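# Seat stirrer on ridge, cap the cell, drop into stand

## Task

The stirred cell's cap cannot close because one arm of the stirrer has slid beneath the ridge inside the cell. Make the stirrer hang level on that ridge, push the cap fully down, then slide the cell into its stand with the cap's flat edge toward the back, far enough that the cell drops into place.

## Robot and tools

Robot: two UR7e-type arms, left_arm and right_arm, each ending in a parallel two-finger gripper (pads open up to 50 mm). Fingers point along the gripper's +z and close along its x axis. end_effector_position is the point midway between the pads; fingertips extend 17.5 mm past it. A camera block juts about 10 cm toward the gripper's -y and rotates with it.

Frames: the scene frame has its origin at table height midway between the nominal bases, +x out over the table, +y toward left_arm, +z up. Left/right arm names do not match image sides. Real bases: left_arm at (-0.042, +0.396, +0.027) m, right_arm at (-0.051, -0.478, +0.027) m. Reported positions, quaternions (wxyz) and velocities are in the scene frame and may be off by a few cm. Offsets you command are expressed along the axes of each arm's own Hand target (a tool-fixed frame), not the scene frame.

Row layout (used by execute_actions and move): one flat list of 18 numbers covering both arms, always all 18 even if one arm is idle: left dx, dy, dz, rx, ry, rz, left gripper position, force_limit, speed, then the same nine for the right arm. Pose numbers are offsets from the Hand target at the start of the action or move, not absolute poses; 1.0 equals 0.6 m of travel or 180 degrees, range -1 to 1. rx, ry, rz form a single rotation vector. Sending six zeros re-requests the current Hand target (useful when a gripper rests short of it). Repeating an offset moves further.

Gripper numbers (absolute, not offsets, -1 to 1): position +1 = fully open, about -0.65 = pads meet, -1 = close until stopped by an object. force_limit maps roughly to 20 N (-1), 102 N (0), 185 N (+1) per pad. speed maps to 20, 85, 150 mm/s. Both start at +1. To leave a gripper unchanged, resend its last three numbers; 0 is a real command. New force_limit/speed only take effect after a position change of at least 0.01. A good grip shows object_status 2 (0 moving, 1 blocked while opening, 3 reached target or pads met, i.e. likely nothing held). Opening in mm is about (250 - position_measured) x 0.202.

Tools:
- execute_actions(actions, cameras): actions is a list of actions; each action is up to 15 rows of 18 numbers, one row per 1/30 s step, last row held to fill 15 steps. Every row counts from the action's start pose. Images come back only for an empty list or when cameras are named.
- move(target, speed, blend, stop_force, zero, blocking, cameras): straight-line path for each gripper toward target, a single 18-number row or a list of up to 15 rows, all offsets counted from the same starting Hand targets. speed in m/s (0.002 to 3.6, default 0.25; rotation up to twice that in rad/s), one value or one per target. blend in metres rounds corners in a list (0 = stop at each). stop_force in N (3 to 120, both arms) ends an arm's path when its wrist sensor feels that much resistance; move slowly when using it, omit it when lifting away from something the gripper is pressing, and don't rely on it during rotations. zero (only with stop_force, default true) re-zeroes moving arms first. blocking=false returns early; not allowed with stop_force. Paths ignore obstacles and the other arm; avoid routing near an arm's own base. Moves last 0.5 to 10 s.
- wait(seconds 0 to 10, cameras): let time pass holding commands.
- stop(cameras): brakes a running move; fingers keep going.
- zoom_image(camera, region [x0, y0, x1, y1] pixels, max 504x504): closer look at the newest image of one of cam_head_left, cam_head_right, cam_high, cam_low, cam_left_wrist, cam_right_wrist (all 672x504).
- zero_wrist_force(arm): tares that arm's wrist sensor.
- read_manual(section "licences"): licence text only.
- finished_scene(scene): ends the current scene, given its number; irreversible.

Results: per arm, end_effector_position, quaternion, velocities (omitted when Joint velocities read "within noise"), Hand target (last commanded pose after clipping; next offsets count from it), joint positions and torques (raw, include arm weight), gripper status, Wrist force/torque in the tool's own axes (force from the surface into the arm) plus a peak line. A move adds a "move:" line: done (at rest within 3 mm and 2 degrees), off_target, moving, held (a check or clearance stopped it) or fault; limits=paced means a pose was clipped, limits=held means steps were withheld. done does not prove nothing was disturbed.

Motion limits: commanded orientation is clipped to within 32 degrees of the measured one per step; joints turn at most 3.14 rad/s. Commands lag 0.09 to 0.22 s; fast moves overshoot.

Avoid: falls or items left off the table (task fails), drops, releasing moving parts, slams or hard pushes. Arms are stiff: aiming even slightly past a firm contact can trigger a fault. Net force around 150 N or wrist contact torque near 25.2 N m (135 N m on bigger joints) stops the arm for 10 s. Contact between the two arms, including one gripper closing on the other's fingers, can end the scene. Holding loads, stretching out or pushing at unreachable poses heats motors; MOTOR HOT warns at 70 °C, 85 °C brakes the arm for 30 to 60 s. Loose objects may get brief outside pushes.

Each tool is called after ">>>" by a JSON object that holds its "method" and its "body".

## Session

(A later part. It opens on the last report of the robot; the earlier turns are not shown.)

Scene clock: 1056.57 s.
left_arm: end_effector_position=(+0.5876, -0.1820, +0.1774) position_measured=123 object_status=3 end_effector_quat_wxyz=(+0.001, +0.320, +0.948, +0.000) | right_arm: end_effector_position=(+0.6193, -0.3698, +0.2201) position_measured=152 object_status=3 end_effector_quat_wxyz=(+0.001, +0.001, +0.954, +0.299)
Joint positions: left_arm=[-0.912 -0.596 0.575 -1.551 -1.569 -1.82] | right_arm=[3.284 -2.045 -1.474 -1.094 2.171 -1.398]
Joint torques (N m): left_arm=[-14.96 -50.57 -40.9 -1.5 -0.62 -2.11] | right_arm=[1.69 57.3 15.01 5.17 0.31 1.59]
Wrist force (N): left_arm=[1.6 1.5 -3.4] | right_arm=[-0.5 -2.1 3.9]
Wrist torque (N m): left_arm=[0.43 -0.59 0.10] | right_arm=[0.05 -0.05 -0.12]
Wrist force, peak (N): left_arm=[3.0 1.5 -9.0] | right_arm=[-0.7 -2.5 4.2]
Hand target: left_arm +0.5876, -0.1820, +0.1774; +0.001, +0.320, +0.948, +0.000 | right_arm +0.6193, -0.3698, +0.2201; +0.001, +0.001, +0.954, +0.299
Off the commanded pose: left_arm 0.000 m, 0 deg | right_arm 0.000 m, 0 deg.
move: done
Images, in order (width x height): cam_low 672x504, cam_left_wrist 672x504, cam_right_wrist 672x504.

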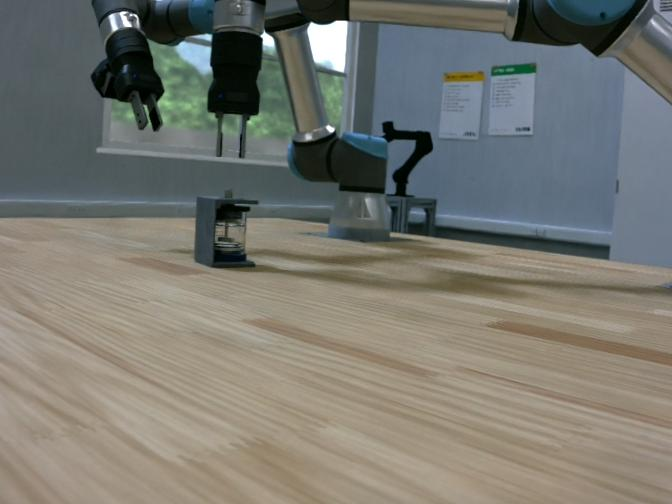

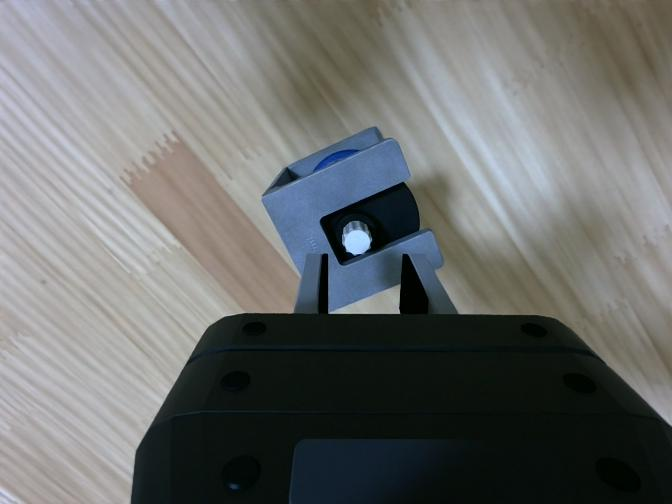

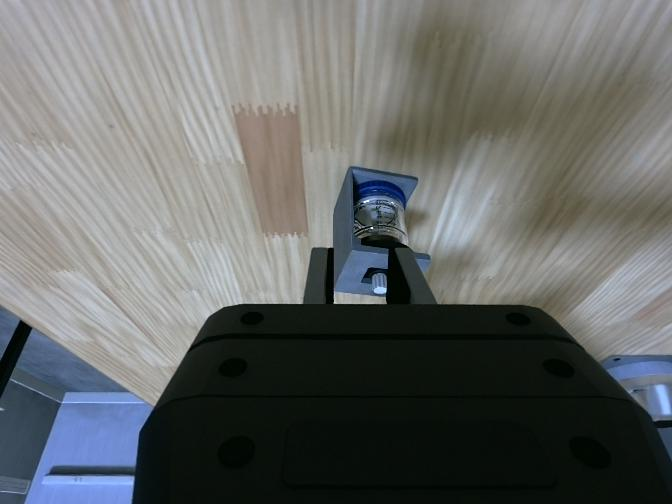

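>>> {"method": "move", "body": {"target": [[0,0,0,0,0,0,-1,-0.7,0, 0,0,0,0,0,0,0,-0.85,-1],[0,0,0.06,0,0,0,-1,-0.7,0, 0,0,0,0,0,0,0,-0.85,-1]], "speed": 0.06}}

>>> {"method": "move", "body": {"target": [0,0,0.025,0,0,0,-1,-0.7,0, 0,0,0,0,0,0,0,-0.85,-1], "speed": 0.01, "stop_force": 25}}

>>> {"method": "move", "body": {"target": [0,0,-0.15,0,0,0,-1,-0.7,0, 0,0,0,0,0,0,0,-0.85,-1], "speed": 0.06, "cameras": ["cam_low", "cam_left_wrist", "cam_right_wrist", "cam_high"]}}

>>> {"method": "zoom_image", "body": {"camera": "cam_low", "region": [185, 185, 295, 285]}}

>>> {"method": "zoom_image", "body": {"camera": "cam_right_wrist", "region": [320, 150, 450, 300]}}

Scene clock: 1071.27 s.
left_arm: end_effector_position=(+0.5876, -0.1821, +0.1416) position_measured=251 object_status=3 end_effector_quat_wxyz=(+0.001, +0.320, +0.948, +0.000) | right_arm: end_effector_position=(+0.6193, -0.3698, +0.2201) position_measured=152 object_status=3 end_effector_quat_wxyz=(+0.001, +0.001, +0.954, +0.299)
Joint positions: left_arm=[-0.912 -0.593 0.66 -1.639 -1.569 -1.82] | right_arm=[3.284 -2.045 -1.474 -1.094 2.171 -1.398]
Joint torques (N m): left_arm=[8.08 -50.51 -14.27 -4.68 0.32 1.61] | right_arm=[1.38 57.79 14.98 5.14 0.27 1.5]
Wrist force (N): left_arm=[1.4 1.0 -3.0] | right_arm=[-0.8 -2.4 3.8]
Wrist torque (N m): left_arm=[0.35 -0.63 0.16] | right_arm=[0.02 0.01 -0.12]
Wrist force, peak (N): left_arm=[1.9 1.8 -4.0] | right_arm=[-0.7 -2.7 4.2]
Hand target: left_arm +0.5877, -0.1820, +0.1414; +0.001, +0.320, +0.948, +0.000 | right_arm +0.6193, -0.3698, +0.2201; +0.001, +0.001, +0.954, +0.299
Off the commanded pose: left_arm 0.000 m, 0 deg | right_arm 0.000 m, 0 deg.
move: done

Scene clock: 1073.80 s.
left_arm: end_effector_position=(+0.5877, -0.1821, +0.1304) position_measured=251 object_status=3 end_effector_quat_wxyz=(+0.001, +0.320, +0.948, +0.000) | right_arm: end_effector_position=(+0.6193, -0.3698, +0.2201) position_measured=152 object_status=3 end_effector_quat_wxyz=(+0.001, +0.001, +0.954, +0.299)
Joint positions: left_arm=[-0.912 -0.589 0.682 -1.665 -1.569 -1.82] | right_arm=[3.284 -2.045 -1.474 -1.094 2.171 -1.398]
Joint torques (N m): left_arm=[14.14 -50.32 -31.51 -1.01 0.88 1.64] | right_arm=[1.14 57.37 14.97 5.39 0.43 1.5]
Wrist force (N): left_arm=[7.1 1.7 -25.8] | right_arm=[-0.5 -2.4 3.8]
Wrist torque (N m): left_arm=[0.42 -0.47 0.15] | right_arm=[0.01 -0.04 -0.11]
Wrist force, peak (N): left_arm=[9.0 2.2 -37.1] | right_arm=[-0.5 -2.7 4.4]
Hand target: left_arm +0.5877, -0.1821, +0.1304; +0.001, +0.320, +0.948, +0.000 (not the last commanded pose) | right_arm +0.6193, -0.3698, +0.2201; +0.001, +0.001, +0.954, +0.299
Off the commanded pose: left_arm 0.004 m, 0 deg | right_arm 0.000 m, 0 deg.
move: contact (left_arm)

Scene clock: 1075.93 s.
left_arm: end_effector_position=(+0.5875, -0.1821, +0.2203) position_measured=251 object_status=3 end_effector_quat_wxyz=(+0.001, +0.320, +0.948, +0.000) | right_arm: end_effector_position=(+0.6193, -0.3698, +0.2201) position_measured=152 object_status=3 end_effector_quat_wxyz=(+0.001, +0.001, +0.954, +0.299)
Joint positions: left_arm=[-0.912 -0.579 0.433 -1.426 -1.569 -1.82] | right_arm=[3.284 -2.045 -1.474 -1.094 2.171 -1.398]
Joint torques (N m): left_arm=[-10.39 -50.77 -41.51 -1.61 -1.4 -1.08] | right_arm=[0.39 56.06 14.87 5.16 0.31 1.62]
Wrist force (N): left_arm=[1.6 1.5 -3.4] | right_arm=[-0.3 -2.4 4.0]
Wrist torque (N m): left_arm=[0.44 -0.61 0.12] | right_arm=[0.00 -0.06 -0.12]
Wrist force, peak (N): left_arm=[7.2 2.0 -25.8] | right_arm=[-0.3 -2.5 4.3]
Hand target: left_arm +0.5875, -0.1821, +0.2204; +0.001, +0.320, +0.948, +0.000 | right_arm +0.6193, -0.3698, +0.2201; +0.001, +0.001, +0.954, +0.299
Off the commanded pose: left_arm 0.000 m, 0 deg | right_arm 0.000 m, 0 deg.
move: done
Images, in order (width x height): cam_high 672x504, cam_low 672x504, cam_left_wrist 672x504, cam_right_wrist 672x504.

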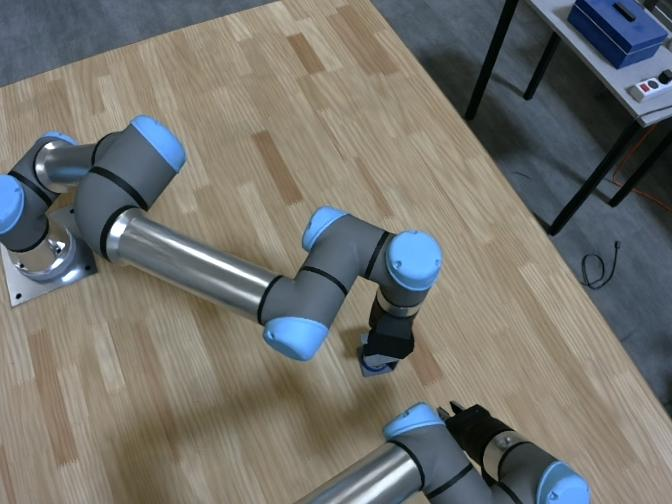

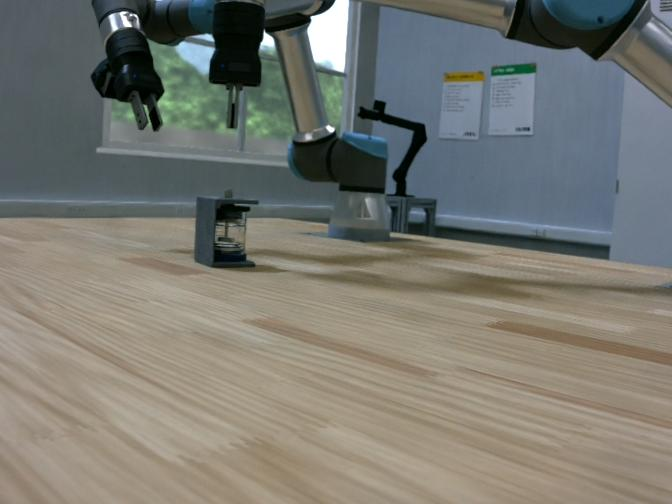

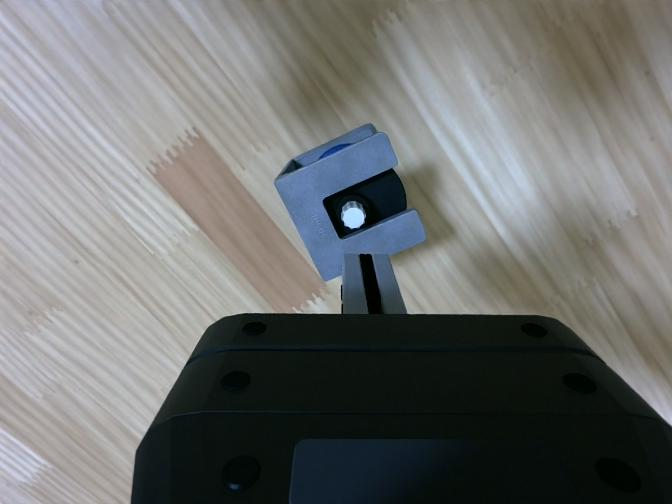

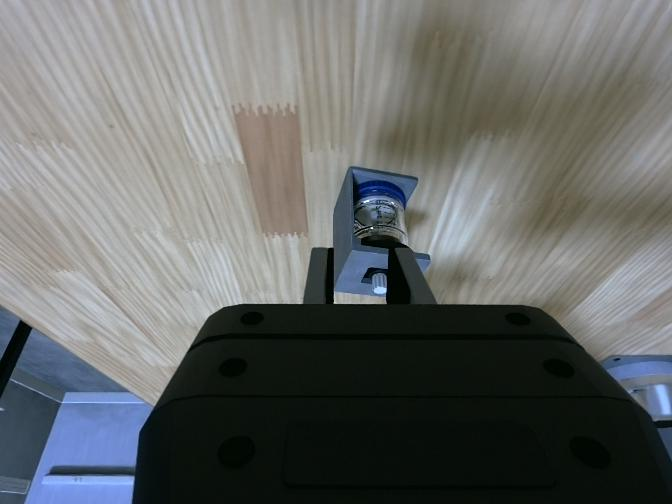

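Scaled by 4.582 from the camera's 672x504 image, which has a finer 960x720 frame.

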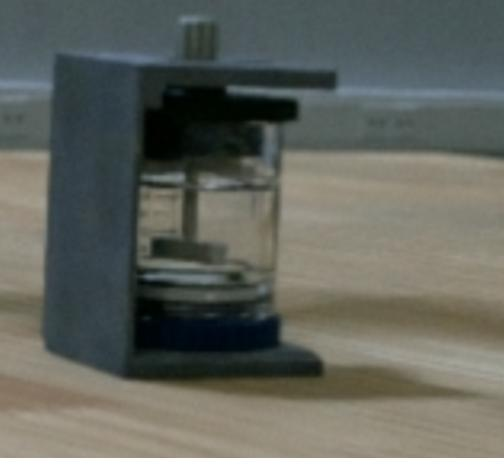

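Scaled by 3.360 from the camera's 672x504 image, which has a finer 960x720 frame.

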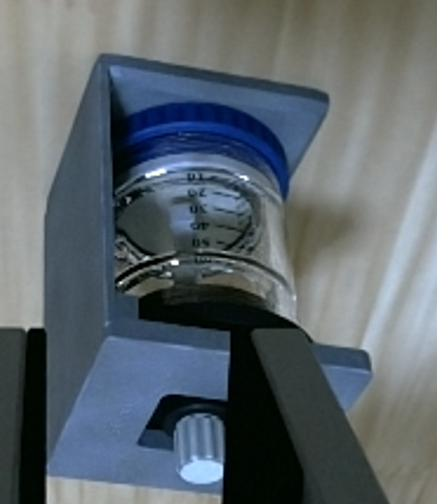

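>>> {"method": "zoom_image", "body": {"camera": "cam_low", "region": [210, 200, 255, 272]}}

>>> {"method": "zoom_image", "body": {"camera": "cam_right_wrist", "region": [345, 170, 415, 255]}}

Scaled by 7.000 from the camera's 672x504 image, which has a finer 960x720 frame.

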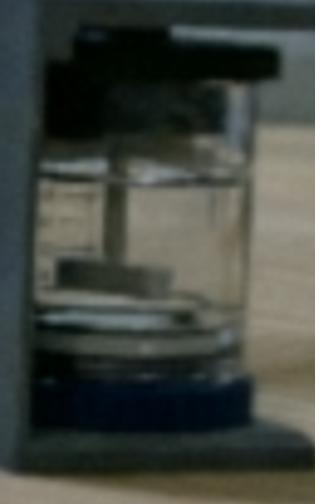

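Scaled by 5.929 from the camera's 672x504 image, which has a finer 960x720 frame.

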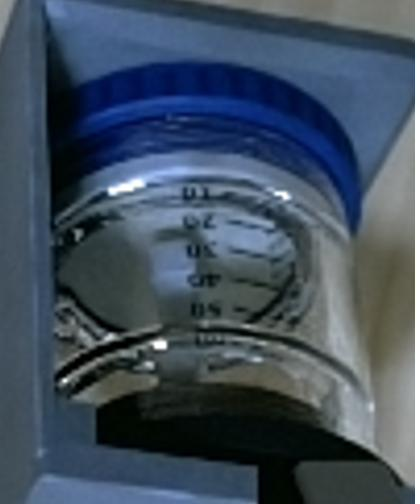

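>>> {"method": "finished_scene", "body": {"scene": 2}}

The scene is finished: the task was done.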